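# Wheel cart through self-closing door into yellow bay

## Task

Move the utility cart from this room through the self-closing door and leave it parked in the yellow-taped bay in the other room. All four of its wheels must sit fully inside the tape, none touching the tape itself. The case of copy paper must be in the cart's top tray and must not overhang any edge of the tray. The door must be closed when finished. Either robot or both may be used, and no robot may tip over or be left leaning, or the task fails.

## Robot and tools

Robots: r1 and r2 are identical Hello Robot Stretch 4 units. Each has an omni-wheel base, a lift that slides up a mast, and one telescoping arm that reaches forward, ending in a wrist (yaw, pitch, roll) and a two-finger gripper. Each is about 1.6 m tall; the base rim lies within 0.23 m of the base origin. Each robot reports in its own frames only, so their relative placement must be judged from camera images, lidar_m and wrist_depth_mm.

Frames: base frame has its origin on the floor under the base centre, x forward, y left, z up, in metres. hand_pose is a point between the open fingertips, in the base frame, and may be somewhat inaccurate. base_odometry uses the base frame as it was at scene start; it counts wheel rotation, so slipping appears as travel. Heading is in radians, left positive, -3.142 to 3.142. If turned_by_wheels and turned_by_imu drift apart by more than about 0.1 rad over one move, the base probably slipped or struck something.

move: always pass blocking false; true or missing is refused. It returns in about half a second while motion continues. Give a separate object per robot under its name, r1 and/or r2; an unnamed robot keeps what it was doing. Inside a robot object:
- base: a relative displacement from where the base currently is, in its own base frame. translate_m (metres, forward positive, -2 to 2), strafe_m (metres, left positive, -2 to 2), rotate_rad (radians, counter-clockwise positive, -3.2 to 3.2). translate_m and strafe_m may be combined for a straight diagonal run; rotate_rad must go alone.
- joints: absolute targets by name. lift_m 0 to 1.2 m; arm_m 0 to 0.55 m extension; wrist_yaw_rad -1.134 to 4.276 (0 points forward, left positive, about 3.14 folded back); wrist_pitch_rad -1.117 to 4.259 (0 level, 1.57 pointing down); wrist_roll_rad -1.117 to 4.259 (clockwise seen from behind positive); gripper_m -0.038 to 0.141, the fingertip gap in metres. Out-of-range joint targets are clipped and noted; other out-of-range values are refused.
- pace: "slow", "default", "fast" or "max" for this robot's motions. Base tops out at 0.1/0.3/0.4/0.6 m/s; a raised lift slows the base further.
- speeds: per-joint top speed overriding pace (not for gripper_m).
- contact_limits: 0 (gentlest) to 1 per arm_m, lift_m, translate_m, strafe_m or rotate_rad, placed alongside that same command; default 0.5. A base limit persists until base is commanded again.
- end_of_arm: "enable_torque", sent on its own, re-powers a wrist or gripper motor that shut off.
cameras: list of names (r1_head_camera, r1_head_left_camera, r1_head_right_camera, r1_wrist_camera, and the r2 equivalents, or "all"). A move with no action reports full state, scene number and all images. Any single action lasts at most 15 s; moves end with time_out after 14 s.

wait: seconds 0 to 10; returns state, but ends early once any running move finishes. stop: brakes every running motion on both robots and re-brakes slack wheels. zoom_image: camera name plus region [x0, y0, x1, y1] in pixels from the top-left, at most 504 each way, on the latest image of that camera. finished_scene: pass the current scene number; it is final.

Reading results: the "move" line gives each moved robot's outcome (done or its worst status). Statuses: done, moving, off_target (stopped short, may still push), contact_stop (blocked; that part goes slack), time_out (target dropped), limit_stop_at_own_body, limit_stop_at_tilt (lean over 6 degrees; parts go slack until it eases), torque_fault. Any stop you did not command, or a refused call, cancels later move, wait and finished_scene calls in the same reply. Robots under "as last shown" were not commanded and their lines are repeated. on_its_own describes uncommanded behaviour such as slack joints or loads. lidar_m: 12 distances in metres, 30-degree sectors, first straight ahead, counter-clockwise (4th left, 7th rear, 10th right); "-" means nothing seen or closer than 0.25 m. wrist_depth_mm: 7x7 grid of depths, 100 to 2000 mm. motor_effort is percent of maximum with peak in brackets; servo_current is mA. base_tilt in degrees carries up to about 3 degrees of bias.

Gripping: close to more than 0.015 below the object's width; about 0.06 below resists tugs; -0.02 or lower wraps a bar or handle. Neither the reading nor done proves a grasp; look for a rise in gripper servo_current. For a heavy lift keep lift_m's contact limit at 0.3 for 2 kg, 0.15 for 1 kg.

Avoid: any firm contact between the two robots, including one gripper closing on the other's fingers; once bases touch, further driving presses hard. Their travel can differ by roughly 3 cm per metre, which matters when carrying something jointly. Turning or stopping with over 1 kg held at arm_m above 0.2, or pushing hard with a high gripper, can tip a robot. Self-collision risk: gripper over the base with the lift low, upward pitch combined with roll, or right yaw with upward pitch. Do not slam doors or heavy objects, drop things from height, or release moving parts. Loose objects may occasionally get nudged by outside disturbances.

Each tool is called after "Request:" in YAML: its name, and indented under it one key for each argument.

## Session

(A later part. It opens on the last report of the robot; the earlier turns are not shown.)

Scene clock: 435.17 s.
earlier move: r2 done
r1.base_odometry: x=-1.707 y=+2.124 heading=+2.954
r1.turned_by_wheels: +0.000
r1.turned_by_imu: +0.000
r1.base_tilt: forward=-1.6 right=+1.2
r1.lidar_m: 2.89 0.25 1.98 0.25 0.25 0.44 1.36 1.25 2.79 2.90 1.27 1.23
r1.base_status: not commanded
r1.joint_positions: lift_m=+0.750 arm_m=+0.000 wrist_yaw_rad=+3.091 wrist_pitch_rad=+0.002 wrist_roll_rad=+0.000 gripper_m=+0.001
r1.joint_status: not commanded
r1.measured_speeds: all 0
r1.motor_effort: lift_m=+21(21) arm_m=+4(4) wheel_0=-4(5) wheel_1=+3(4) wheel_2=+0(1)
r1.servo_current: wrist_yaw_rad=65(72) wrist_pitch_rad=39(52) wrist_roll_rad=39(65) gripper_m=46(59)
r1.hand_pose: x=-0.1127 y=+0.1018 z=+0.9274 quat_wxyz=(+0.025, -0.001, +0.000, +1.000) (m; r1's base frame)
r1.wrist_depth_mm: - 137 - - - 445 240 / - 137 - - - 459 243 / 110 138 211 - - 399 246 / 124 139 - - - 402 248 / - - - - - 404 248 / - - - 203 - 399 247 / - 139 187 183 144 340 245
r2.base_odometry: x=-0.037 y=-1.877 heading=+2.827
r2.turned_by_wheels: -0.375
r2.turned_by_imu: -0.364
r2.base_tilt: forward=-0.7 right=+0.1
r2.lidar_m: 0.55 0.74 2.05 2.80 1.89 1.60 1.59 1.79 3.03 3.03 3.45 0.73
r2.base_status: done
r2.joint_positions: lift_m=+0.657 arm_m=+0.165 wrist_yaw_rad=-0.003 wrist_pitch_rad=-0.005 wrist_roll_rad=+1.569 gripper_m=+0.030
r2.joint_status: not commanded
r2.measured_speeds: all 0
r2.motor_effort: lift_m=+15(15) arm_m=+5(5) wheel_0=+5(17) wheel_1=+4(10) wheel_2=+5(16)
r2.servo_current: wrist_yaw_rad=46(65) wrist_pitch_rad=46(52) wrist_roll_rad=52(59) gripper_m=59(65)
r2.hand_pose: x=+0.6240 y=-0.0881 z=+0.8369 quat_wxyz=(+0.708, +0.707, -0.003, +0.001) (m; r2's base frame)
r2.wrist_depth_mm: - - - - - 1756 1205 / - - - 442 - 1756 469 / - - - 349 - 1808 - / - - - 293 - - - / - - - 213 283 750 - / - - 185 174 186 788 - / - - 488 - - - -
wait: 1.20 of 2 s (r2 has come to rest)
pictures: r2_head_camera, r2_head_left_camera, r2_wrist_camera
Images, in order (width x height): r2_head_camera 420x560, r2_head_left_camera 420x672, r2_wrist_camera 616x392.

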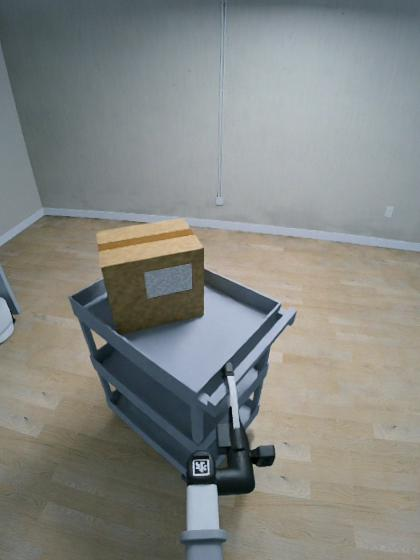

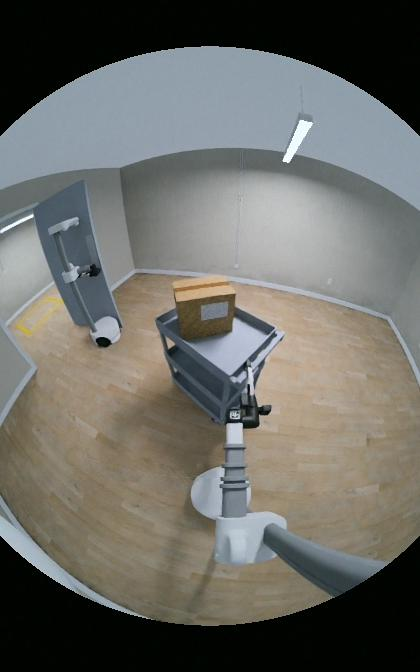

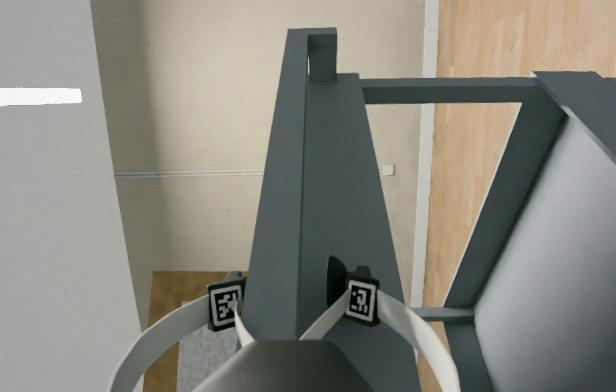

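Request:
move:
  blocking: false
  r2: {"base":{"strafe_m":0.42,"translate_m":-0.1}}

Request:
wait:
  seconds: 4

Request:
move:
  blocking: false
  r2: {"base":{"rotate_rad":-0.55},"pace":"slow"}

Request:
wait:
  seconds: 2

Request:
move:
  blocking: false
  r2: {"base":{"strafe_m":0.4,"translate_m":-0.1}}

Request:
wait:
  seconds: 4
  cameras: ["r2_wrist_camera","r2_head_camera","r2_head_left_camera"]

Scene clock: 443.80 s.
move: r2 moving
r1: as last shown
r1.base_tilt: forward=-1.6 right=+1.3
r1.lidar_m: 2.90 0.25 1.96 0.25 0.25 0.46 1.36 1.26 2.78 2.89 1.22 1.22
r1.motor_effort: lift_m=+21(21) arm_m=+4(4) wheel_0=-4(5) wheel_1=+3(4) wheel_2=-1(1)
r1.servo_current: wrist_yaw_rad=46(72) wrist_pitch_rad=39(46) wrist_roll_rad=26(59) gripper_m=46(52)
r1.wrist_depth_mm: - 137 - - - 449 241 / - 137 - - - 459 244 / 110 137 211 - - 399 247 / 124 139 - - - 399 247 / - - - - - 402 248 / - - - 203 - 402 246 / - 139 187 183 145 340 245
r2.base_odometry: x=-0.040 y=-1.909 heading=+2.827
r2.turned_by_wheels: +0.000
r2.turned_by_imu: +0.000
r2.base_tilt: forward=-0.7 right=+0.1
r2.lidar_m: 0.52 0.77 2.05 2.76 1.86 1.58 1.57 1.78 3.06 3.04 3.50 0.70
r2.base_status: translate_m moving; strafe_m moving
r2.joint_positions: lift_m=+0.657 arm_m=+0.165 wrist_yaw_rad=-0.003 wrist_pitch_rad=-0.005 wrist_roll_rad=+1.569 gripper_m=+0.030
r2.joint_status: not commanded
r2.measured_speeds: translate_m=-0.032 strafe_m=+0.122 rotate_rad=+0.003 lift_m=+0.000 arm_m=+0.000 wrist_yaw_rad=+0.000 wrist_pitch_rad=+0.000 wrist_roll_rad=+0.000
r2.motor_effort: lift_m=+15(15) arm_m=+5(5) wheel_0=-13(18) wheel_1=+10(10) wheel_2=+6(9)
r2.servo_current: wrist_yaw_rad=59(59) wrist_pitch_rad=39(46) wrist_roll_rad=46(59) gripper_m=59(65)
r2.hand_pose: x=+0.6240 y=-0.0881 z=+0.8369 quat_wxyz=(+0.708, +0.707, -0.003, +0.001) (m; r2's base frame)
r2.wrist_depth_mm: - - - - - 1756 1205 / - - - 433 - 1808 459 / - - - 342 - 1983 554 / - - - 298 327 - - / - - - 212 279 759 - / - - 185 174 186 - - / - - 496 - 202 - -
pictures: none

Scene clock: 446.17 s.
earlier move: r2 done
r1.base_odometry: x=-1.707 y=+2.124 heading=+2.954
r1.turned_by_wheels: +0.000
r1.turned_by_imu: +0.000
r1.base_tilt: forward=-1.6 right=+1.3
r1.lidar_m: 2.91 0.25 1.97 0.25 0.25 0.46 1.35 1.26 2.80 1.93 1.19 1.12
r1.base_status: not commanded
r1.joint_positions: lift_m=+0.750 arm_m=+0.000 wrist_yaw_rad=+3.091 wrist_pitch_rad=+0.002 wrist_roll_rad=+0.000 gripper_m=+0.001
r1.joint_status: not commanded
r1.measured_speeds: all 0
r1.motor_effort: lift_m=+21(21) arm_m=+4(4) wheel_0=-5(5) wheel_1=+3(4) wheel_2=+0(1)
r1.servo_current: wrist_yaw_rad=52(72) wrist_pitch_rad=39(52) wrist_roll_rad=52(72) gripper_m=46(52)
r1.hand_pose: x=-0.1127 y=+0.1018 z=+0.9274 quat_wxyz=(+0.025, -0.001, +0.000, +1.000) (m; r1's base frame)
r1.wrist_depth_mm: - 137 - - - 449 241 / - 137 - - - 455 243 / 110 138 211 - - 397 245 / 124 139 - - - 399 248 / - - - - - 402 248 / - - - 203 - 402 247 / - 140 187 183 145 342 246
r2.base_odometry: x=-0.072 y=-2.307 heading=+2.827
r2.turned_by_wheels: +0.000
r2.turned_by_imu: -0.001
r2.base_tilt: forward=-0.7 right=+0.1
r2.lidar_m: 0.60 1.84 2.39 2.39 1.66 1.39 1.41 1.62 2.74 3.40 3.86 0.61
r2.base_status: done
r2.joint_positions: lift_m=+0.657 arm_m=+0.165 wrist_yaw_rad=-0.004 wrist_pitch_rad=-0.005 wrist_roll_rad=+1.569 gripper_m=+0.030
r2.joint_status: not commanded
r2.measured_speeds: all 0
r2.motor_effort: lift_m=+15(15) arm_m=+5(5) wheel_0=-4(18) wheel_1=+1(10) wheel_2=+3(9)
r2.servo_current: wrist_yaw_rad=46(65) wrist_pitch_rad=52(52) wrist_roll_rad=39(59) gripper_m=52(65)
r2.hand_pose: x=+0.6239 y=-0.0885 z=+0.8369 quat_wxyz=(+0.708, +0.706, -0.003, +0.000) (m; r2's base frame)
r2.wrist_depth_mm: - - - 276 279 1983 - / - - - 267 271 778 - / - - 517 259 262 866 - / - - 539 252 254 842 - / - - 564 246 247 820 - / - - 188 185 188 - - / - - - - 236 234 254
wait: 2.37 of 4 s (r2 has come to rest)
pictures: none

Scene clock: 446.67 s.
move: r2 moving
r1: as last shown
r1.lidar_m: 2.93 0.25 1.96 0.25 0.25 0.45 1.38 1.29 2.78 1.93 1.22 1.12
r1.motor_effort: lift_m=+21(21) arm_m=+4(4) wheel_0=-4(5) wheel_1=+3(3) wheel_2=+0(1)
r1.servo_current: wrist_yaw_rad=46(52) wrist_pitch_rad=46(46) wrist_roll_rad=52(59) gripper_m=46(52)
r1.wrist_depth_mm: - 137 - - - 445 240 / - 137 - - - 462 243 / 110 138 211 - - 397 245 / 124 139 - - - 399 247 / - - - - - 402 247 / - - - 204 - 399 246 / - 139 188 183 145 343 245
r2.base_odometry: x=-0.072 y=-2.307 heading=+2.704
r2.turned_by_wheels: -0.123
r2.turned_by_imu: -0.119
r2.base_tilt: forward=-0.6 right=+0.1
r2.lidar_m: 0.57 1.82 1.93 2.40 1.79 1.44 1.38 1.52 2.24 3.37 3.67 0.65
r2.base_status: rotate_rad moving
r2.joint_positions: lift_m=+0.657 arm_m=+0.165 wrist_yaw_rad=+0.009 wrist_pitch_rad=-0.005 wrist_roll_rad=+1.569 gripper_m=+0.030
r2.joint_status: not commanded
r2.measured_speeds: translate_m=+0.000 strafe_m=+0.000 rotate_rad=-0.484 lift_m=+0.000 arm_m=+0.000 wrist_yaw_rad=+0.022 wrist_pitch_rad=+0.000 wrist_roll_rad=+0.000
r2.motor_effort: lift_m=+15(15) arm_m=+5(5) wheel_0=+14(14) wheel_1=+10(10) wheel_2=+17(17)
r2.servo_current: wrist_yaw_rad=65(65) wrist_pitch_rad=52(52) wrist_roll_rad=46(52) gripper_m=59(65)
r2.hand_pose: x=+0.6250 y=-0.0847 z=+0.8369 quat_wxyz=(+0.708, +0.707, +0.001, +0.005) (m; r2's base frame)
r2.wrist_depth_mm: - - - 303 - 1756 - / - - - 290 - 1921 - / - - 668 273 282 842 - / - - 530 262 270 866 - / - - 549 220 255 842 - / - - 195 190 187 798 - / - - - - - 1921 -
pictures: none

Scene clock: 447.93 s.
earlier move: r2 done
r1.base_odometry: x=-1.707 y=+2.124 heading=+2.954
r1.turned_by_wheels: +0.000
r1.turned_by_imu: +0.000
r1.base_tilt: forward=-1.6 right=+1.3
r1.lidar_m: 2.90 0.25 1.96 0.25 0.25 0.43 1.36 1.27 2.80 1.90 1.30 1.33
r1.base_status: not commanded
r1.joint_positions: lift_m=+0.750 arm_m=+0.000 wrist_yaw_rad=+3.091 wrist_pitch_rad=+0.002 wrist_roll_rad=+0.000 gripper_m=+0.001
r1.joint_status: not commanded
r1.measured_speeds: all 0
r1.motor_effort: lift_m=+21(21) arm_m=+4(4) wheel_0=-4(5) wheel_1=+3(3) wheel_2=-1(1)
r1.servo_current: wrist_yaw_rad=39(72) wrist_pitch_rad=46(52) wrist_roll_rad=39(59) gripper_m=46(59)
r1.hand_pose: x=-0.1127 y=+0.1018 z=+0.9274 quat_wxyz=(+0.025, -0.001, +0.000, +1.000) (m; r1's base frame)
r1.wrist_depth_mm: - 137 - - - 449 240 / - 138 - - - 455 242 / 110 138 211 - - 399 246 / 124 139 - - - 402 248 / - - - - - 402 248 / - - - 204 - 399 247 / - 140 187 183 145 342 245
r2.base_odometry: x=-0.072 y=-2.307 heading=+2.279
r2.turned_by_wheels: -0.425
r2.turned_by_imu: -0.416
r2.base_tilt: forward=-0.7 right=+0.1
r2.lidar_m: 0.52 0.64 1.83 2.39 2.38 1.68 1.40 1.39 1.60 2.58 3.39 0.92
r2.base_status: done
r2.joint_positions: lift_m=+0.657 arm_m=+0.165 wrist_yaw_rad=+0.001 wrist_pitch_rad=-0.007 wrist_roll_rad=+1.570 gripper_m=+0.030
r2.joint_status: not commanded
r2.measured_speeds: all 0
r2.motor_effort: lift_m=+15(15) arm_m=+5(6) wheel_0=+8(17) wheel_1=+6(11) wheel_2=+7(19)
r2.servo_current: wrist_yaw_rad=46(78) wrist_pitch_rad=52(52) wrist_roll_rad=46(59) gripper_m=65(65)
r2.hand_pose: x=+0.6243 y=-0.0871 z=+0.8374 quat_wxyz=(+0.708, +0.707, -0.002, +0.003) (m; r2's base frame)
r2.wrist_depth_mm: - - - - - 1863 1205 / - - - - - 1863 1229 / - - - 484 - 1808 492 / - - - 336 - 1863 544 / - - - 220 304 - - / - - 187 168 186 707 - / - - 480 - 202 715 -
wait: 1.27 of 2 s (r2 has come to rest)
pictures: none

Scene clock: 448.43 s.
move: r2 moving
r1: as last shown
r1.lidar_m: 2.91 0.25 1.97 0.25 0.25 0.46 1.37 1.28 2.78 1.86 1.27 1.31
r1.motor_effort: lift_m=+21(21) arm_m=+4(4) wheel_0=-5(5) wheel_1=+3(3) wheel_2=-1(1)
r1.servo_current: wrist_yaw_rad=46(59) wrist_pitch_rad=39(46) wrist_roll_rad=59(59) gripper_m=46(52)
r1.wrist_depth_mm: - 137 - - - 449 240 / - 137 - - - 459 243 / 110 137 211 - - 399 246 / 124 139 - - - 402 249 / - - - - - 402 247 / - - - 202 - 397 246 / - 139 187 183 145 343 244
r2.base_odometry: x=-0.091 y=-2.333 heading=+2.279
r2.turned_by_wheels: +0.000
r2.turned_by_imu: +0.000
r2.base_tilt: forward=-0.7 right=+0.1
r2.lidar_m: 0.52 0.66 1.78 2.40 2.37 1.67 1.39 1.38 1.60 2.62 3.42 0.81
r2.base_status: translate_m moving; strafe_m moving
r2.joint_positions: lift_m=+0.657 arm_m=+0.165 wrist_yaw_rad=+0.001 wrist_pitch_rad=-0.007 wrist_roll_rad=+1.570 gripper_m=+0.030
r2.joint_status: not commanded
r2.measured_speeds: translate_m=-0.031 strafe_m=+0.124 rotate_rad=-0.004 lift_m=+0.000 arm_m=+0.000 wrist_yaw_rad=+0.000 wrist_pitch_rad=+0.000 wrist_roll_rad=+0.000
r2.motor_effort: lift_m=+14(15) arm_m=+4(5) wheel_0=-12(18) wheel_1=+10(11) wheel_2=+3(8)
r2.servo_current: wrist_yaw_rad=46(52) wrist_pitch_rad=46(59) wrist_roll_rad=52(52) gripper_m=59(59)
r2.hand_pose: x=+0.6243 y=-0.0871 z=+0.8374 quat_wxyz=(+0.708, +0.707, -0.002, +0.003) (m; r2's base frame)
r2.wrist_depth_mm: - - - - - 1808 1229 / - - - - - 1863 1255 / - - - 459 - 1863 500 / - - - 345 - 1863 559 / - - - 212 298 - - / - - 190 168 186 699 - / - - 484 - 193 - -
pictures: none

Scene clock: 450.77 s.
earlier move: r2 done
r1.base_odometry: x=-1.707 y=+2.124 heading=+2.954
r1.turned_by_wheels: +0.000
r1.turned_by_imu: +0.000
r1.base_tilt: forward=-1.6 right=+1.3
r1.lidar_m: 2.92 0.25 1.96 0.25 0.25 0.44 1.39 1.28 2.79 1.54 1.17 1.11
r1.base_status: not commanded
r1.joint_positions: lift_m=+0.750 arm_m=+0.000 wrist_yaw_rad=+3.091 wrist_pitch_rad=+0.002 wrist_roll_rad=+0.000 gripper_m=+0.001
r1.joint_status: not commanded
r1.measured_speeds: all 0
r1.motor_effort: lift_m=+21(22) arm_m=+4(4) wheel_0=-4(5) wheel_1=+3(4) wheel_2=-1(1)
r1.servo_current: wrist_yaw_rad=52(78) wrist_pitch_rad=39(52) wrist_roll_rad=26(65) gripper_m=46(59)
r1.hand_pose: x=-0.1127 y=+0.1018 z=+0.9274 quat_wxyz=(+0.025, -0.001, +0.000, +1.000) (m; r1's base frame)
r1.wrist_depth_mm: - 137 - - - 445 241 / - 137 - - - 455 244 / 110 138 211 - - 399 246 / 124 139 - - - 402 247 / - - - - - 402 247 / - - - 203 - 399 247 / - 139 188 183 145 342 244
r2.base_odometry: x=-0.311 y=-2.643 heading=+2.279
r2.turned_by_wheels: +0.000
r2.turned_by_imu: -0.002
r2.base_tilt: forward=-0.7 right=+0.1
r2.lidar_m: 0.55 1.07 1.54 1.99 1.97 1.71 1.42 1.42 1.62 2.64 3.80 0.65
r2.base_status: done
r2.joint_positions: lift_m=+0.657 arm_m=+0.165 wrist_yaw_rad=-0.001 wrist_pitch_rad=-0.007 wrist_roll_rad=+1.570 gripper_m=+0.030
r2.joint_status: not commanded
r2.measured_speeds: all 0
r2.motor_effort: lift_m=+14(15) arm_m=+4(5) wheel_0=-3(23) wheel_1=+2(11) wheel_2=+5(8)
r2.servo_current: wrist_yaw_rad=59(72) wrist_pitch_rad=52(59) wrist_roll_rad=39(59) gripper_m=52(65)
r2.hand_pose: x=+0.6241 y=-0.0878 z=+0.8375 quat_wxyz=(+0.708, +0.707, -0.003, +0.002) (m; r2's base frame)
r2.wrist_depth_mm: - - - 357 407 1661 469 / - - - 320 - 1808 504 / - - - 291 - 1921 - / - - - 268 285 854 - / - - 521 216 258 - - / - - 188 184 186 798 - / - - 535 - - - -
wait: 2.33 of 4 s (r2 has come to rest)
pictures: r2_head_camera, r2_head_left_camera, r2_wrist_camera
Images, in order (width x height): r2_head_camera 420x560, r2_head_left_camera 420x672, r2_wrist_camera 616x392.

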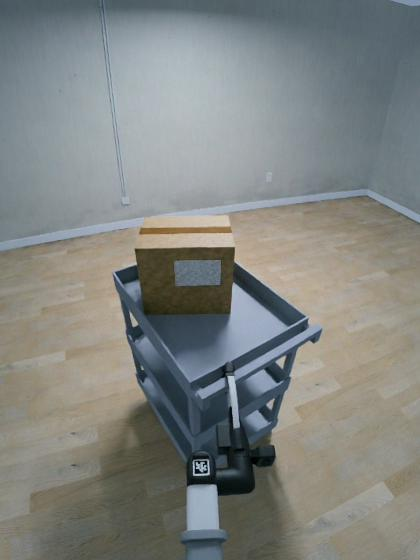

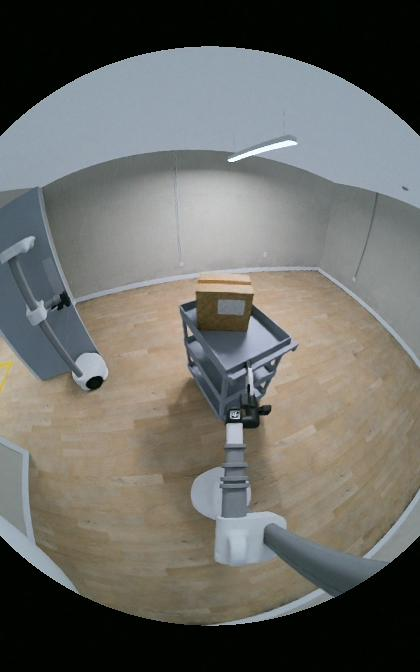

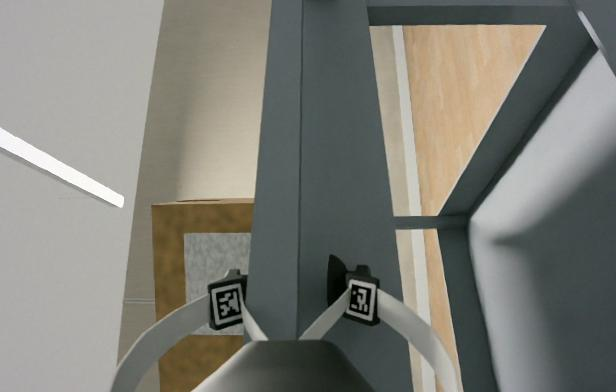

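Request:
move:
  blocking: false
  r2: {"base":{"strafe_m":0.2,"translate_m":0.51},"pace":"slow"}

Request:
wait:
  seconds: 7
  cameras: ["r2_head_left_camera","r2_head_camera"]

Scene clock: 461.57 s.
move: r2 moving
r1: as last shown
r1.base_tilt: forward=-1.6 right=+1.2
r1.lidar_m: 2.92 0.25 1.97 0.25 0.25 0.44 1.34 1.29 2.80 1.51 1.16 1.12
r1.motor_effort: lift_m=+21(21) arm_m=+4(4) wheel_0=-4(5) wheel_1=+3(3) wheel_2=+0(1)
r1.servo_current: wrist_yaw_rad=59(72) wrist_pitch_rad=39(46) wrist_roll_rad=52(65) gripper_m=52(52)
r1.wrist_depth_mm: - 137 - - - 449 240 / - 137 - - - 455 243 / 110 138 211 - - 397 247 / 124 139 - - - 399 248 / - - - - - 402 247 / - - - 204 - 402 246 / - 140 187 183 145 340 244
r2.base_odometry: x=-0.323 y=-2.637 heading=+2.279
r2.turned_by_wheels: +0.000
r2.turned_by_imu: +0.000
r2.base_tilt: forward=-0.7 right=+0.1
r2.lidar_m: 0.56 1.03 1.53 2.01 2.00 1.72 1.44 1.43 1.61 2.68 3.80 0.66
r2.base_status: translate_m moving; strafe_m moving
r2.joint_positions: lift_m=+0.657 arm_m=+0.165 wrist_yaw_rad=-0.002 wrist_pitch_rad=-0.007 wrist_roll_rad=+1.570 gripper_m=+0.030
r2.joint_status: not commanded
r2.measured_speeds: translate_m=+0.048 strafe_m=+0.019 rotate_rad=-0.003 lift_m=+0.000 arm_m=+0.000 wrist_yaw_rad=-0.006 wrist_pitch_rad=+0.000 wrist_roll_rad=+0.000
r2.motor_effort: lift_m=+14(14) arm_m=+5(5) wheel_0=+5(7) wheel_1=+7(9) wheel_2=-13(13)
r2.servo_current: wrist_yaw_rad=52(52) wrist_pitch_rad=52(52) wrist_roll_rad=39(59) gripper_m=59(65)
r2.hand_pose: x=+0.6241 y=-0.0879 z=+0.8375 quat_wxyz=(+0.708, +0.707, -0.003, +0.002) (m; r2's base frame)
r2.wrist_depth_mm: - - - 362 407 1430 415 / - - - 324 - 1808 500 / - - - 293 - 1921 - / - - - 267 285 798 - / - - 521 217 258 866 - / - - 186 182 187 - - / - - 525 - - - -
pictures: none

Scene clock: 467.77 s.
earlier move: r2 done
r1.base_odometry: x=-1.707 y=+2.124 heading=+2.954
r1.turned_by_wheels: +0.000
r1.turned_by_imu: +0.000
r1.base_tilt: forward=-1.6 right=+1.3
r1.lidar_m: 1.26 0.25 1.96 0.25 0.25 0.46 1.37 1.28 2.79 2.88 1.10 1.20
r1.base_status: not commanded
r1.joint_positions: lift_m=+0.750 arm_m=+0.000 wrist_yaw_rad=+3.091 wrist_pitch_rad=+0.002 wrist_roll_rad=+0.000 gripper_m=+0.001
r1.joint_status: not commanded
r1.measured_speeds: all 0
r1.motor_effort: lift_m=+21(21) arm_m=+4(4) wheel_0=-5(5) wheel_1=+3(4) wheel_2=-1(1)
r1.servo_current: wrist_yaw_rad=52(72) wrist_pitch_rad=39(52) wrist_roll_rad=46(65) gripper_m=46(59)
r1.hand_pose: x=-0.1127 y=+0.1018 z=+0.9274 quat_wxyz=(+0.025, -0.001, +0.000, +1.000) (m; r1's base frame)
r1.wrist_depth_mm: - 137 - - - 445 240 / - 138 - - - 455 244 / 110 138 211 - - 397 247 / 124 139 - - - 404 247 / - - - - - 402 247 / - - - 203 - 399 247 / - 139 187 182 145 342 244
r2.base_odometry: x=-0.795 y=-2.386 heading=+2.279
r2.turned_by_wheels: +0.001
r2.turned_by_imu: +0.004
r2.base_tilt: forward=-0.7 right=+0.1
r2.lidar_m: 0.55 2.78 1.12 1.22 1.96 2.21 1.96 1.95 2.23 3.68 3.84 0.64
r2.base_status: done
r2.joint_positions: lift_m=+0.657 arm_m=+0.165 wrist_yaw_rad=-0.001 wrist_pitch_rad=-0.007 wrist_roll_rad=+1.570 gripper_m=+0.030
r2.joint_status: not commanded
r2.measured_speeds: all 0
r2.motor_effort: lift_m=+14(15) arm_m=+5(5) wheel_0=+6(12) wheel_1=+5(9) wheel_2=-7(15)
r2.servo_current: wrist_yaw_rad=39(59) wrist_pitch_rad=52(59) wrist_roll_rad=46(59) gripper_m=52(72)
r2.hand_pose: x=+0.6241 y=-0.0877 z=+0.8375 quat_wxyz=(+0.708, +0.707, -0.003, +0.002) (m; r2's base frame)
r2.wrist_depth_mm: - - - 278 - 1756 - / - - - 268 273 1756 - / - - 512 260 264 842 - / - - 521 253 - - - / - - 549 219 249 778 - / - - 189 186 186 - - / - - - - - 1863 504
wait: 6.20 of 7 s (r2 has come to rest)
pictures: r2_head_camera, r2_head_left_camera
Images, in order (width x height): r2_head_camera 420x560, r2_head_left_camera 420x672.

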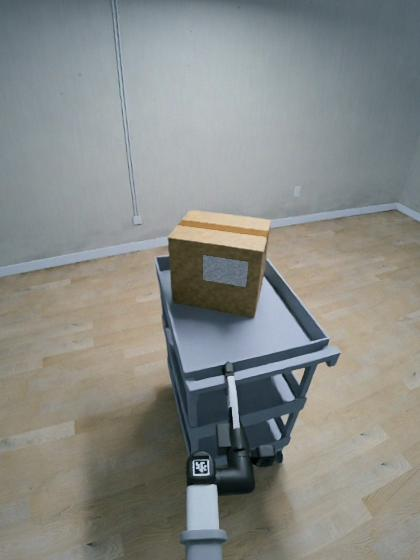

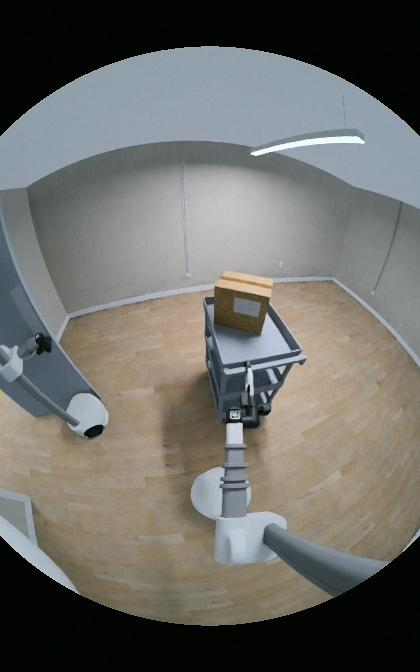

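Request:
move:
  blocking: false
  r2: {"base":{"rotate_rad":-0.6},"pace":"slow"}

Request:
wait:
  seconds: 2

Request:
move:
  blocking: false
  r2: {"base":{"translate_m":-0.33,"strafe_m":0.37},"pace":"slow"}

Request:
wait:
  seconds: 6

Request:
move:
  blocking: false
  r2: {"base":{"rotate_rad":-0.5},"pace":"slow"}

Request:
wait:
  seconds: 2
  cameras: ["r2_head_left_camera","r2_head_camera","r2_head_right_camera","r2_wrist_camera","r1_head_right_camera"]

Scene clock: 477.67 s.
move: r2 moving
r1: as last shown
r1.lidar_m: 1.27 0.25 1.98 0.25 0.25 0.43 1.36 1.29 2.78 2.87 1.12 1.21
r1.motor_effort: lift_m=+21(21) arm_m=+4(4) wheel_0=-5(5) wheel_1=+3(3) wheel_2=+0(1)
r1.servo_current: wrist_yaw_rad=59(59) wrist_pitch_rad=46(46) wrist_roll_rad=52(59) gripper_m=46(52)
r1.wrist_depth_mm: - 137 - - - 445 240 / - 137 - - - 459 243 / 110 138 211 - - 397 247 / 124 139 - - - 399 248 / - - - - - 402 248 / - - - 203 - 397 246 / - 139 187 182 144 342 244
r2.base_odometry: x=-0.795 y=-2.386 heading=+2.155
r2.turned_by_wheels: -0.124
r2.turned_by_imu: -0.119
r2.base_tilt: forward=-0.7 right=+0.1
r2.lidar_m: 0.50 1.17 1.14 1.13 1.97 2.12 1.99 1.94 2.09 3.10 3.85 0.67
r2.base_status: rotate_rad moving
r2.joint_positions: lift_m=+0.657 arm_m=+0.165 wrist_yaw_rad=+0.009 wrist_pitch_rad=-0.007 wrist_roll_rad=+1.570 gripper_m=+0.030
r2.joint_status: not commanded
r2.measured_speeds: translate_m=+0.001 strafe_m=+0.000 rotate_rad=-0.487 lift_m=+0.000 arm_m=+0.000 wrist_yaw_rad=+0.008 wrist_pitch_rad=+0.000 wrist_roll_rad=+0.000
r2.motor_effort: lift_m=+14(14) arm_m=+5(5) wheel_0=+14(18) wheel_1=+10(10) wheel_2=+16(16)
r2.servo_current: wrist_yaw_rad=59(59) wrist_pitch_rad=46(52) wrist_roll_rad=46(59) gripper_m=59(65)
r2.hand_pose: x=+0.6250 y=-0.0849 z=+0.8375 quat_wxyz=(+0.708, +0.707, +0.001, +0.006) (m; r2's base frame)
r2.wrist_depth_mm: - - - 309 362 1756 1229 / - - - 293 - 1756 496 / - - - 277 287 778 - / - - 517 263 - 854 - / - - 525 251 259 - - / - - 193 190 186 809 - / - - 559 - - - -
pictures: none

Scene clock: 479.53 s.
earlier move: r2 done
r1.base_odometry: x=-1.707 y=+2.124 heading=+2.954
r1.turned_by_wheels: +0.000
r1.turned_by_imu: +0.000
r1.base_tilt: forward=-1.6 right=+1.3
r1.lidar_m: 2.91 0.26 1.97 0.25 0.25 0.46 1.37 1.27 2.78 2.90 1.13 1.32
r1.base_status: not commanded
r1.joint_positions: lift_m=+0.750 arm_m=+0.000 wrist_yaw_rad=+3.091 wrist_pitch_rad=+0.002 wrist_roll_rad=+0.000 gripper_m=+0.001
r1.joint_status: not commanded
r1.measured_speeds: all 0
r1.motor_effort: lift_m=+21(22) arm_m=+4(4) wheel_0=-4(5) wheel_1=+4(4) wheel_2=+0(1)
r1.servo_current: wrist_yaw_rad=59(72) wrist_pitch_rad=39(46) wrist_roll_rad=46(65) gripper_m=46(52)
r1.hand_pose: x=-0.1127 y=+0.1018 z=+0.9274 quat_wxyz=(+0.025, -0.001, +0.000, +1.000) (m; r1's base frame)
r1.wrist_depth_mm: - 137 - - - 445 241 / - 137 - - - 455 244 / 110 138 211 - - 399 246 / 124 139 - - - 402 247 / - - - - - 402 248 / - - - 203 - 399 246 / - 139 188 183 145 342 244
r2.base_odometry: x=-0.795 y=-2.386 heading=+1.680
r2.turned_by_wheels: -0.475
r2.turned_by_imu: -0.470
r2.base_tilt: forward=-0.7 right=+0.1
r2.lidar_m: 0.49 0.61 2.78 1.14 1.14 1.94 2.16 1.98 1.96 2.14 3.30 0.77
r2.base_status: done
r2.joint_positions: lift_m=+0.657 arm_m=+0.165 wrist_yaw_rad=+0.002 wrist_pitch_rad=-0.007 wrist_roll_rad=+1.570 gripper_m=+0.030
r2.joint_status: not commanded
r2.measured_speeds: all 0
r2.motor_effort: lift_m=+14(14) arm_m=+5(5) wheel_0=+3(18) wheel_1=+6(12) wheel_2=+2(21)
r2.servo_current: wrist_yaw_rad=46(104) wrist_pitch_rad=52(52) wrist_roll_rad=52(59) gripper_m=59(65)
r2.hand_pose: x=+0.6244 y=-0.0868 z=+0.8376 quat_wxyz=(+0.708, +0.707, -0.002, +0.003) (m; r2's base frame)
r2.wrist_depth_mm: - - - - - 1863 1205 / - - - - - 1863 1205 / - - - 442 - 1808 1138 / - - - 322 - 1863 512 / - - - 219 294 1863 569 / - - 185 168 186 1863 - / - - 455 - 198 668 -
wait: 1.87 of 2 s (r2 has come to rest)
pictures: none

Scene clock: 480.03 s.
move: r2 moving
r1: as last shown
r1.lidar_m: 2.90 0.25 1.96 0.25 0.25 0.43 1.36 1.28 2.79 1.30 1.08 1.33
r1.motor_effort: lift_m=+21(21) arm_m=+4(4) wheel_0=-4(5) wheel_1=+3(3) wheel_2=+0(1)
r1.servo_current: wrist_yaw_rad=52(65) wrist_pitch_rad=46(46) wrist_roll_rad=39(59) gripper_m=52(59)
r1.wrist_depth_mm: - 137 - - - 452 240 / - 137 - - - 462 243 / 110 138 211 - - 397 245 / 124 139 - - - 399 248 / - - - - - 402 247 / - - - 204 - 397 247 / - 139 188 183 145 342 244
r2.base_odometry: x=-0.803 y=-2.395 heading=+1.680
r2.turned_by_wheels: +0.000
r2.turned_by_imu: +0.001
r2.base_tilt: forward=-0.7 right=+0.1
r2.lidar_m: 0.48 0.63 2.78 1.09 1.14 1.95 2.14 1.99 1.97 2.13 3.29 0.74
r2.base_status: translate_m moving; strafe_m moving
r2.joint_positions: lift_m=+0.657 arm_m=+0.165 wrist_yaw_rad=+0.002 wrist_pitch_rad=-0.007 wrist_roll_rad=+1.570 gripper_m=+0.030
r2.joint_status: not commanded
r2.measured_speeds: translate_m=-0.033 strafe_m=+0.038 rotate_rad=+0.000 lift_m=+0.000 arm_m=+0.000 wrist_yaw_rad=+0.000 wrist_pitch_rad=+0.000 wrist_roll_rad=+0.000
r2.motor_effort: lift_m=+14(14) arm_m=+4(4) wheel_0=-8(13) wheel_1=+5(7) wheel_2=+9(10)
r2.servo_current: wrist_yaw_rad=39(59) wrist_pitch_rad=46(52) wrist_roll_rad=46(59) gripper_m=59(72)
r2.hand_pose: x=+0.6244 y=-0.0869 z=+0.8376 quat_wxyz=(+0.708, +0.707, -0.002, +0.003) (m; r2's base frame)
r2.wrist_depth_mm: - - - - - 1808 1205 / - - - - - 1808 1229 / - - - 430 - 1808 455 / - - - 317 - 1863 517 / - - - 212 287 - 564 / - - 189 168 186 1921 - / - - 462 - 198 707 -
pictures: none

Scene clock: 485.77 s.
earlier move: r2 done
r1.base_odometry: x=-1.707 y=+2.124 heading=+2.954
r1.turned_by_wheels: +0.000
r1.turned_by_imu: +0.000
r1.base_tilt: forward=-1.6 right=+1.3
r1.lidar_m: 2.91 0.25 1.96 0.25 0.25 0.45 1.34 1.29 2.77 0.73 0.76 1.08
r1.base_status: not commanded
r1.joint_positions: lift_m=+0.750 arm_m=+0.000 wrist_yaw_rad=+3.091 wrist_pitch_rad=+0.002 wrist_roll_rad=+0.000 gripper_m=+0.001
r1.joint_status: not commanded
r1.measured_speeds: all 0
r1.motor_effort: lift_m=+21(22) arm_m=+4(4) wheel_0=-5(5) wheel_1=+3(4) wheel_2=+0(1)
r1.servo_current: wrist_yaw_rad=52(65) wrist_pitch_rad=46(52) wrist_roll_rad=46(72) gripper_m=52(59)
r1.hand_pose: x=-0.1127 y=+0.1018 z=+0.9274 quat_wxyz=(+0.025, -0.001, +0.000, +1.000) (m; r1's base frame)
r1.wrist_depth_mm: - 137 - - - 442 241 / - 137 - - - 459 243 / 110 138 211 - - 397 248 / 124 139 - - - 402 248 / - - - - - 399 246 / - - - 203 - 402 247 / - 139 188 183 145 342 244
r2.base_odometry: x=-1.126 y=-2.754 heading=+1.681
r2.turned_by_wheels: +0.000
r2.turned_by_imu: +0.000
r2.base_tilt: forward=-0.6 right=+0.1
r2.lidar_m: 0.57 2.74 2.70 0.72 1.42 1.48 1.63 2.08 2.04 2.23 3.43 0.63
r2.base_status: done
r2.joint_positions: lift_m=+0.657 arm_m=+0.165 wrist_yaw_rad=-0.001 wrist_pitch_rad=-0.007 wrist_roll_rad=+1.570 gripper_m=+0.030
r2.joint_status: not commanded
r2.measured_speeds: all 0
r2.motor_effort: lift_m=+14(14) arm_m=+4(5) wheel_0=-3(15) wheel_1=+5(7) wheel_2=+8(11)
r2.servo_current: wrist_yaw_rad=39(59) wrist_pitch_rad=46(59) wrist_roll_rad=46(65) gripper_m=59(72)
r2.hand_pose: x=+0.6242 y=-0.0877 z=+0.8376 quat_wxyz=(+0.708, +0.707, -0.003, +0.002) (m; r2's base frame)
r2.wrist_depth_mm: - - - 264 264 1921 - / - - - 258 259 842 - / - - 504 253 256 842 - / - - 535 249 251 842 - / - - 574 245 247 831 - / - - 189 186 186 1708 - / - - - - 238 1499 1205
wait: 5.73 of 6 s (r2 has come to rest)
pictures: none

Scene clock: 486.27 s.
move: r2 moving
r1: as last shown
r1.lidar_m: 2.91 0.25 1.98 0.25 0.25 0.46 1.36 1.30 2.80 0.70 0.74 1.13
r1.motor_effort: lift_m=+21(21) arm_m=+4(4) wheel_0=-5(5) wheel_1=+3(3) wheel_2=+0(1)
r1.servo_current: wrist_yaw_rad=72(72) wrist_pitch_rad=39(46) wrist_roll_rad=39(52) gripper_m=46(52)
r1.wrist_depth_mm: - 137 - - - 449 241 / - 137 - - - 455 243 / 110 137 211 - - 394 247 / 124 139 - - - 399 246 / - - - - - 402 248 / - - - 203 - 399 247 / - 139 189 183 145 343 245
r2.base_odometry: x=-1.126 y=-2.754 heading=+1.556
r2.turned_by_wheels: -0.124
r2.turned_by_imu: -0.120
r2.base_tilt: forward=-0.7 right=+0.0
r2.lidar_m: 0.54 2.79 2.69 0.72 0.77 1.50 1.57 2.14 2.04 2.16 2.93 0.64
r2.base_status: rotate_rad moving
r2.joint_positions: lift_m=+0.657 arm_m=+0.165 wrist_yaw_rad=+0.009 wrist_pitch_rad=-0.007 wrist_roll_rad=+1.570 gripper_m=+0.030
r2.joint_status: not commanded
r2.measured_speeds: translate_m=+0.001 strafe_m=+0.000 rotate_rad=-0.492 lift_m=+0.000 arm_m=+0.000 wrist_yaw_rad=+0.015 wrist_pitch_rad=+0.000 wrist_roll_rad=+0.000
r2.motor_effort: lift_m=+14(14) arm_m=+5(5) wheel_0=+17(17) wheel_1=+8(11) wheel_2=+17(17)
r2.servo_current: wrist_yaw_rad=46(59) wrist_pitch_rad=52(52) wrist_roll_rad=39(52) gripper_m=52(65)
r2.hand_pose: x=+0.6250 y=-0.0849 z=+0.8376 quat_wxyz=(+0.708, +0.707, +0.001, +0.006) (m; r2's base frame)
r2.wrist_depth_mm: - - - 290 - 1756 - / - - - 278 285 1808 - / - - 654 266 273 854 - / - - 512 257 263 854 - / - - 539 220 251 778 - / - - 194 189 187 809 - / - - - - - 1808 -
pictures: none

Scene clock: 487.47 s.
earlier move: r2 done
r1.base_odometry: x=-1.707 y=+2.124 heading=+2.954
r1.turned_by_wheels: +0.000
r1.turned_by_imu: +0.000
r1.base_tilt: forward=-1.6 right=+1.3
r1.lidar_m: 2.91 0.25 1.97 0.25 0.25 0.46 1.35 1.29 2.80 0.69 0.75 1.23
r1.base_status: not commanded
r1.joint_positions: lift_m=+0.750 arm_m=+0.000 wrist_yaw_rad=+3.091 wrist_pitch_rad=+0.002 wrist_roll_rad=+0.000 gripper_m=+0.001
r1.joint_status: not commanded
r1.measured_speeds: all 0
r1.motor_effort: lift_m=+21(21) arm_m=+4(4) wheel_0=-5(5) wheel_1=+3(3) wheel_2=+0(1)
r1.servo_current: wrist_yaw_rad=39(72) wrist_pitch_rad=39(52) wrist_roll_rad=52(72) gripper_m=46(52)
r1.hand_pose: x=-0.1127 y=+0.1018 z=+0.9274 quat_wxyz=(+0.025, -0.001, +0.000, +1.000) (m; r1's base frame)
r1.wrist_depth_mm: - 137 - - - 445 239 / - 137 - - - 455 244 / 110 138 211 - - 397 247 / 124 139 - - - 402 247 / - - - - - 399 247 / - - - 202 - 397 247 / - 140 187 183 145 342 245
r2.base_odometry: x=-1.126 y=-2.754 heading=+1.182
r2.turned_by_wheels: -0.375
r2.turned_by_imu: -0.364
r2.base_tilt: forward=-0.7 right=+0.1
r2.lidar_m: 0.49 0.63 2.74 2.69 0.71 1.46 1.49 1.64 2.08 2.05 2.28 0.73
r2.base_status: done
r2.joint_positions: lift_m=+0.657 arm_m=+0.165 wrist_yaw_rad=-0.003 wrist_pitch_rad=-0.007 wrist_roll_rad=+1.570 gripper_m=+0.030
r2.joint_status: not commanded
r2.measured_speeds: all 0
r2.motor_effort: lift_m=+14(14) arm_m=+4(6) wheel_0=+3(18) wheel_1=+3(11) wheel_2=+5(19)
r2.servo_current: wrist_yaw_rad=52(78) wrist_pitch_rad=52(52) wrist_roll_rad=52(52) gripper_m=59(65)
r2.hand_pose: x=+0.6240 y=-0.0883 z=+0.8376 quat_wxyz=(+0.708, +0.707, -0.004, +0.002) (m; r2's base frame)
r2.wrist_depth_mm: - - - - - 1808 1229 / - - - 445 - 1863 1255 / - - - 402 - 1921 455 / - - - 307 - 1921 517 / - - - 212 294 - - / - - 185 168 186 707 - / - - 462 - 200 - -
wait: 1.20 of 2 s (r2 has come to rest)
pictures: r1_head_right_camera, r2_head_camera, r2_head_left_camera, r2_head_right_camera, r2_wrist_camera
Images, in order (width x height): r1_head_right_camera 420x672, r2_head_camera 420x560, r2_head_left_camera 420x672, r2_head_right_camera 420x672, r2_wrist_camera 616x392.

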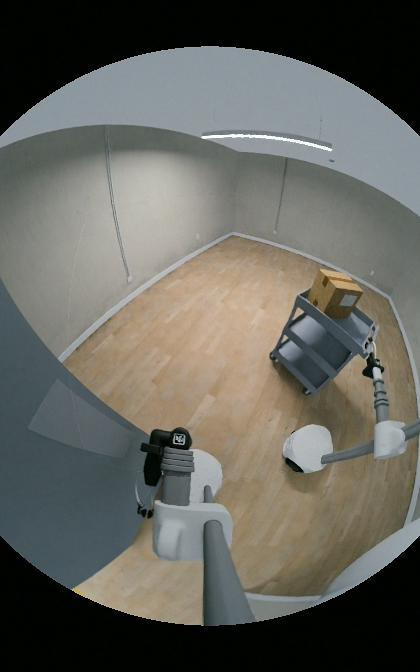

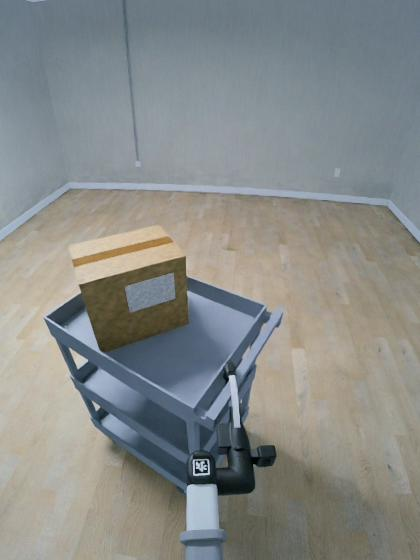

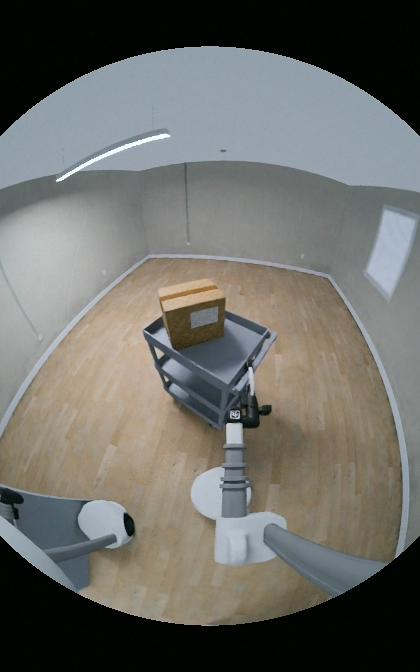

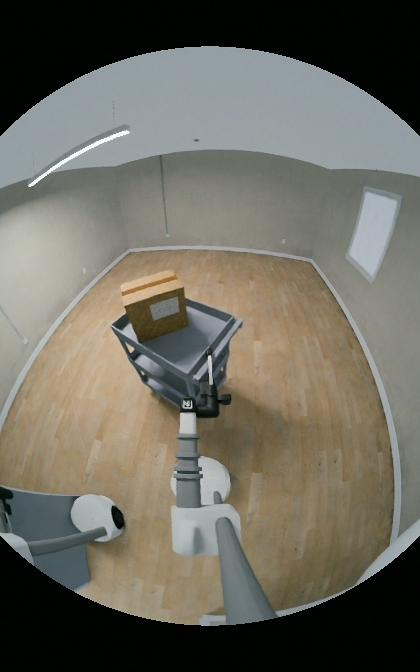

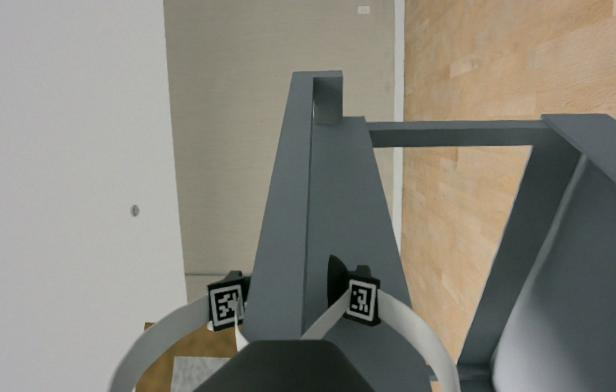

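Request:
move:
  blocking: false
  r2: {"base":{"translate_m":-0.44,"strafe_m":0.115},"pace":"slow"}

Request:
wait:
  seconds: 6
  cameras: ["r2_head_left_camera","r2_head_camera","r2_head_right_camera","r1_head_right_camera"]

Scene clock: 502.20 s.
move: r2 moving
r1: as last shown
r1.lidar_m: 2.90 0.25 1.97 0.25 0.25 0.46 1.35 1.29 2.80 0.69 0.75 1.22
r1.motor_effort: lift_m=+21(21) arm_m=+4(4) wheel_0=-4(5) wheel_1=+3(3) wheel_2=-1(1)
r1.servo_current: wrist_yaw_rad=39(52) wrist_pitch_rad=39(52) wrist_roll_rad=59(59) gripper_m=46(52)
r1.wrist_depth_mm: - 137 - - - 449 241 / - 137 - - - 459 243 / 110 138 211 - - 399 246 / 124 139 - - - 397 247 / - - - - - 402 247 / - - - 203 - 399 247 / - 139 187 183 145 342 244
r2.base_odometry: x=-1.134 y=-2.764 heading=+1.182
r2.turned_by_wheels: +0.000
r2.turned_by_imu: +0.000
r2.base_tilt: forward=-0.7 right=+0.1
r2.lidar_m: 0.52 0.64 2.71 2.69 0.71 1.47 1.47 1.63 2.08 2.03 2.27 0.75
r2.base_status: translate_m moving; strafe_m moving
r2.joint_positions: lift_m=+0.657 arm_m=+0.165 wrist_yaw_rad=-0.001 wrist_pitch_rad=-0.007 wrist_roll_rad=+1.570 gripper_m=+0.030
r2.joint_status: not commanded
r2.measured_speeds: translate_m=-0.048 strafe_m=+0.012 rotate_rad=-0.001 lift_m=+0.000 arm_m=+0.000 wrist_yaw_rad=+0.016 wrist_pitch_rad=+0.000 wrist_roll_rad=+0.000
r2.motor_effort: lift_m=+14(14) arm_m=+4(5) wheel_0=-8(10) wheel_1=-7(8) wheel_2=+13(13)
r2.servo_current: wrist_yaw_rad=46(65) wrist_pitch_rad=46(59) wrist_roll_rad=46(52) gripper_m=65(65)
r2.hand_pose: x=+0.6242 y=-0.0876 z=+0.8376 quat_wxyz=(+0.708, +0.707, -0.003, +0.002) (m; r2's base frame)
r2.wrist_depth_mm: - - - - - 1808 1205 / - - - 452 - 1863 1255 / - - - 397 473 1756 455 / - - - 306 357 1921 544 / - - - 205 281 - - / - - 187 168 186 715 - / - - 466 - 202 - -
pictures: none

Scene clock: 507.50 s.
earlier move: r2 done
r1.base_odometry: x=-1.707 y=+2.124 heading=+2.954
r1.turned_by_wheels: +0.000
r1.turned_by_imu: +0.000
r1.base_tilt: forward=-1.6 right=+1.3
r1.lidar_m: 2.92 0.25 1.96 0.25 0.25 0.45 1.34 1.27 0.51 0.49 0.88 1.16
r1.base_status: not commanded
r1.joint_positions: lift_m=+0.750 arm_m=+0.000 wrist_yaw_rad=+3.091 wrist_pitch_rad=+0.002 wrist_roll_rad=+0.000 gripper_m=+0.001
r1.joint_status: not commanded
r1.measured_speeds: all 0
r1.motor_effort: lift_m=+21(22) arm_m=+4(4) wheel_0=-4(5) wheel_1=+3(3) wheel_2=-1(1)
r1.servo_current: wrist_yaw_rad=46(91) wrist_pitch_rad=39(52) wrist_roll_rad=59(78) gripper_m=52(59)
r1.hand_pose: x=-0.1127 y=+0.1018 z=+0.9274 quat_wxyz=(+0.025, -0.001, +0.000, +1.000) (m; r1's base frame)
r1.wrist_depth_mm: - 137 - - - 449 241 / - 137 - - - 455 244 / 110 138 211 - - 399 246 / 125 139 - - - 399 248 / - - - - - 402 248 / - - - 204 - 397 247 / - 139 187 183 145 342 244
r2.base_odometry: x=-1.400 y=-3.117 heading=+1.181
r2.turned_by_wheels: +0.000
r2.turned_by_imu: -0.001
r2.base_tilt: forward=-0.7 right=+0.1
r2.lidar_m: 0.55 3.32 0.62 0.51 0.58 1.35 1.05 1.17 1.81 2.09 2.31 0.64
r2.base_status: done
r2.joint_positions: lift_m=+0.657 arm_m=+0.165 wrist_yaw_rad=-0.002 wrist_pitch_rad=-0.007 wrist_roll_rad=+1.570 gripper_m=+0.030
r2.joint_status: not commanded
r2.measured_speeds: all 0
r2.motor_effort: lift_m=+14(14) arm_m=+4(5) wheel_0=-5(14) wheel_1=-6(9) wheel_2=+6(14)
r2.servo_current: wrist_yaw_rad=39(65) wrist_pitch_rad=52(59) wrist_roll_rad=52(65) gripper_m=59(65)
r2.hand_pose: x=+0.6241 y=-0.0879 z=+0.8376 quat_wxyz=(+0.708, +0.707, -0.003, +0.002) (m; r2's base frame)
r2.wrist_depth_mm: - - - 309 - 1756 - / - - - 293 - 1921 - / - - - 273 285 788 - / - - 521 258 265 866 - / - - 539 216 249 - - / - - 189 185 186 809 - / - - 574 - - - -
wait: 5.30 of 6 s (r2 has come to rest)
pictures: r1_head_right_camera, r2_head_camera, r2_head_left_camera, r2_head_right_camera
Images, in order (width x height): r1_head_right_camera 420x672, r2_head_camera 420x560, r2_head_left_camera 420x672, r2_head_right_camera 420x672.

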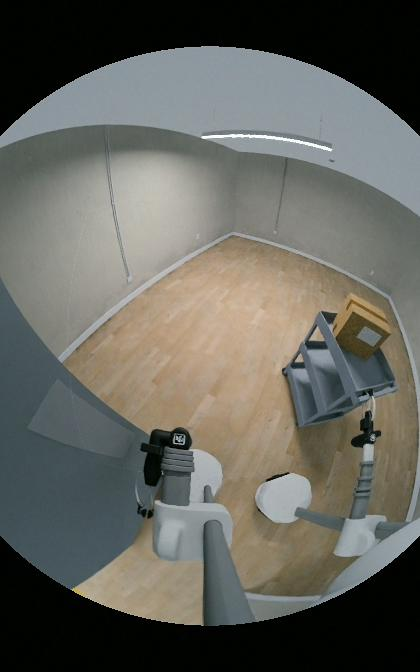

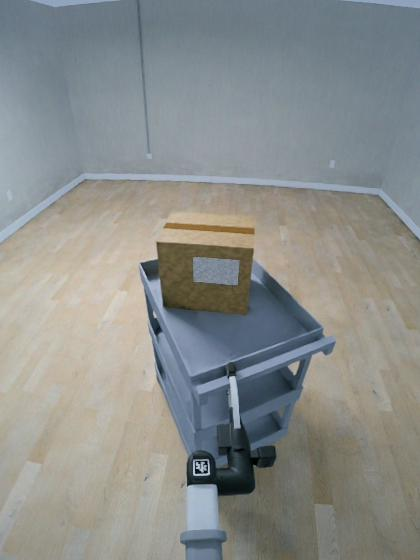

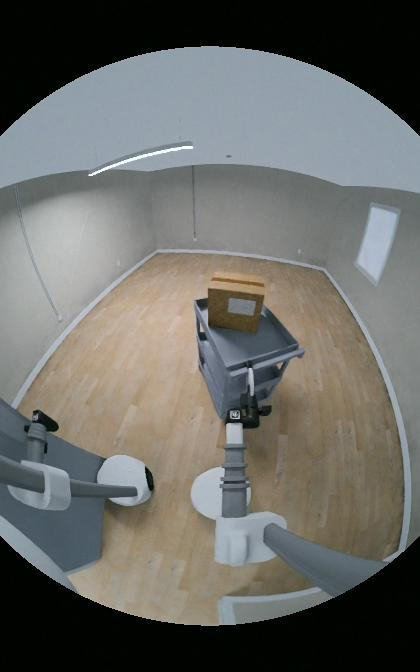

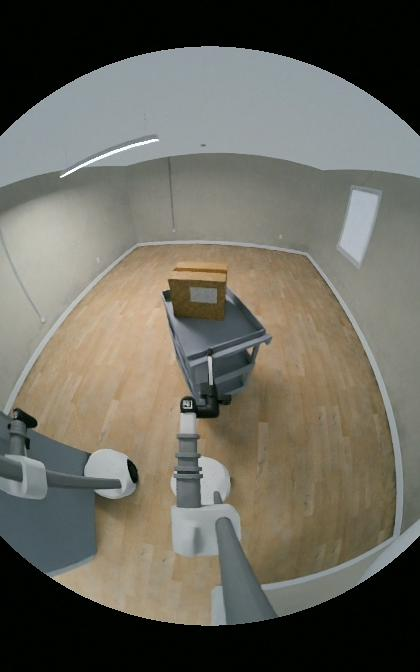

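Request:
move:
  blocking: false
  r2: {"base":{"translate_m":-0.5,"strafe_m":0.35},"pace":"slow"}

Request:
wait:
  seconds: 7
  cameras: ["r2_head_left_camera","r2_head_camera","r2_head_right_camera","r1_head_right_camera"]

Scene clock: 536.90 s.
move: r2 moving
r1: as last shown
r1.lidar_m: 2.91 0.25 1.97 0.25 0.25 0.47 1.35 1.30 0.49 0.48 0.88 1.15
r1.motor_effort: lift_m=+21(21) arm_m=+4(4) wheel_0=-4(5) wheel_1=+3(3) wheel_2=+0(1)
r1.servo_current: wrist_yaw_rad=33(65) wrist_pitch_rad=39(46) wrist_roll_rad=59(59) gripper_m=39(52)
r1.wrist_depth_mm: - 137 - - - 452 241 / - 138 - - - 459 243 / 110 137 211 - - 399 246 / 124 139 - - - 402 248 / - - - - - 399 248 / - - - 204 - 399 248 / - 139 187 183 145 342 245
r2.base_odometry: x=-1.411 y=-3.125 heading=+1.181
r2.turned_by_wheels: +0.000
r2.turned_by_imu: +0.001
r2.base_tilt: forward=-0.7 right=+0.1
r2.lidar_m: 0.56 3.29 0.57 0.49 0.59 1.37 1.00 1.13 1.77 2.09 2.30 0.64
r2.base_status: translate_m moving; strafe_m moving
r2.joint_positions: lift_m=+0.657 arm_m=+0.165 wrist_yaw_rad=-0.002 wrist_pitch_rad=-0.007 wrist_roll_rad=+1.570 gripper_m=+0.030
r2.joint_status: not commanded
r2.measured_speeds: translate_m=-0.045 strafe_m=+0.031 rotate_rad=+0.001 lift_m=+0.000 arm_m=+0.000 wrist_yaw_rad=+0.000 wrist_pitch_rad=+0.000 wrist_roll_rad=+0.000
r2.motor_effort: lift_m=+14(14) arm_m=+4(5) wheel_0=-11(12) wheel_1=+3(7) wheel_2=+8(10)
r2.servo_current: wrist_yaw_rad=46(59) wrist_pitch_rad=46(52) wrist_roll_rad=52(52) gripper_m=59(65)
r2.hand_pose: x=+0.6241 y=-0.0879 z=+0.8376 quat_wxyz=(+0.708, +0.707, -0.003, +0.002) (m; r2's base frame)
r2.wrist_depth_mm: - - - 307 - 1756 - / - - - 291 - 1983 - / - - - 273 283 809 - / - - 521 257 265 866 - / - - 539 220 250 - - / - - 190 186 186 809 - / - - 580 - - 732 -
pictures: none

Scene clock: 543.70 s.
earlier move: r2 done
r1.base_odometry: x=-1.707 y=+2.124 heading=+2.954
r1.turned_by_wheels: +0.000
r1.turned_by_imu: +0.000
r1.base_tilt: forward=-1.6 right=+1.3
r1.lidar_m: 2.91 0.25 1.97 0.25 0.25 0.45 0.48 0.35 0.36 0.41 3.81 4.89
r1.base_status: not commanded
r1.joint_positions: lift_m=+0.750 arm_m=+0.000 wrist_yaw_rad=+3.091 wrist_pitch_rad=+0.002 wrist_roll_rad=+0.000 gripper_m=+0.001
r1.joint_status: not commanded
r1.measured_speeds: all 0
r1.motor_effort: lift_m=+21(21) arm_m=+4(4) wheel_0=-5(5) wheel_1=+3(4) wheel_2=+0(1)
r1.servo_current: wrist_yaw_rad=59(72) wrist_pitch_rad=39(52) wrist_roll_rad=33(65) gripper_m=52(52)
r1.hand_pose: x=-0.1127 y=+0.1018 z=+0.9274 quat_wxyz=(+0.025, -0.001, +0.000, +1.000) (m; r1's base frame)
r1.wrist_depth_mm: - 137 - - - 445 240 / - 137 - - - 455 244 / 110 138 211 - - 397 247 / 124 139 741 - - 402 248 / 459 691 - - - 402 247 / - 759 - 203 - 402 246 / - 140 187 183 145 343 245
r2.base_odometry: x=-1.913 y=-3.447 heading=+1.181
r2.turned_by_wheels: -0.001
r2.turned_by_imu: -0.005
r2.base_tilt: forward=-0.7 right=+0.1
r2.lidar_m: 0.63 0.39 0.43 0.53 0.58 3.45 3.44 0.69 0.83 2.35 0.44 0.43
r2.base_status: done
r2.joint_positions: lift_m=+0.657 arm_m=+0.165 wrist_yaw_rad=-0.010 wrist_pitch_rad=-0.007 wrist_roll_rad=+1.570 gripper_m=+0.030
r2.joint_status: not commanded
r2.measured_speeds: all 0
r2.motor_effort: lift_m=+14(14) arm_m=+4(5) wheel_0=-11(17) wheel_1=+1(7) wheel_2=+1(10)
r2.servo_current: wrist_yaw_rad=78(78) wrist_pitch_rad=46(59) wrist_roll_rad=46(65) gripper_m=59(65)
r2.hand_pose: x=+0.6234 y=-0.0902 z=+0.8376 quat_wxyz=(+0.708, +0.707, -0.006, -0.001) (m; r2's base frame)
r2.wrist_depth_mm: - - - 134 134 - 517 / - - - 147 150 1464 473 / - - - 171 171 1661 1255 / - - 116 193 198 1808 1255 / - - - 220 236 254 254 / - - 182 174 187 1661 1255 / - - - - - 1661 1255
wait: 6.80 of 7 s (r2 has come to rest)
pictures: r1_head_right_camera, r2_head_camera, r2_head_left_camera, r2_head_right_camera
Images, in order (width x height): r1_head_right_camera 420x672, r2_head_camera 420x560, r2_head_left_camera 420x672, r2_head_right_camera 420x672.

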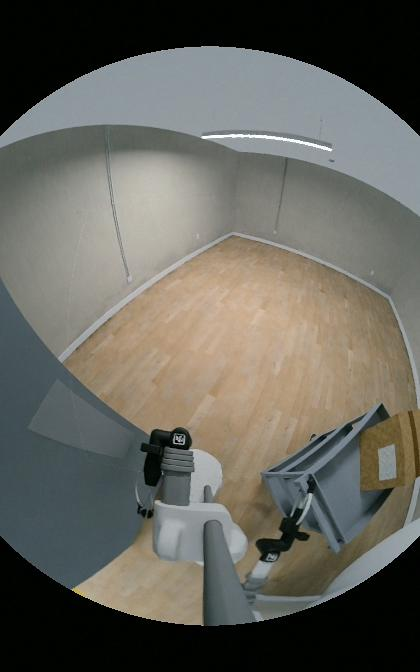

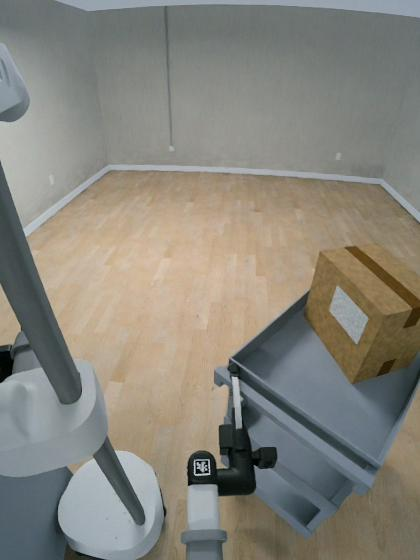

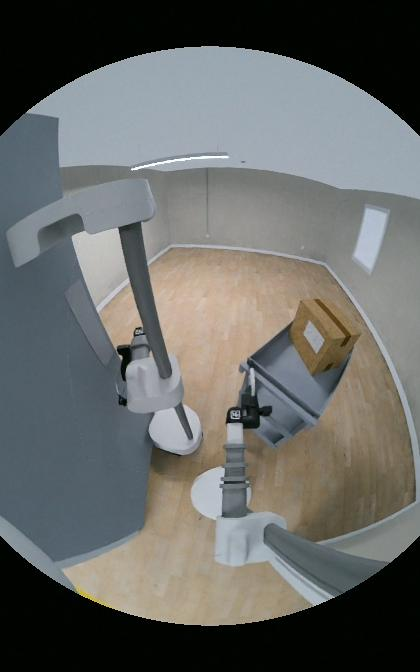

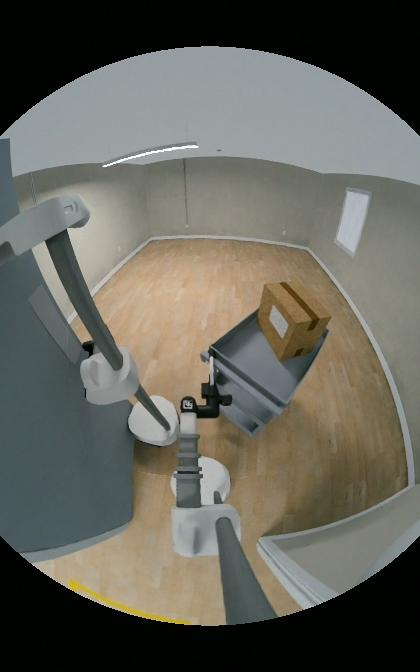

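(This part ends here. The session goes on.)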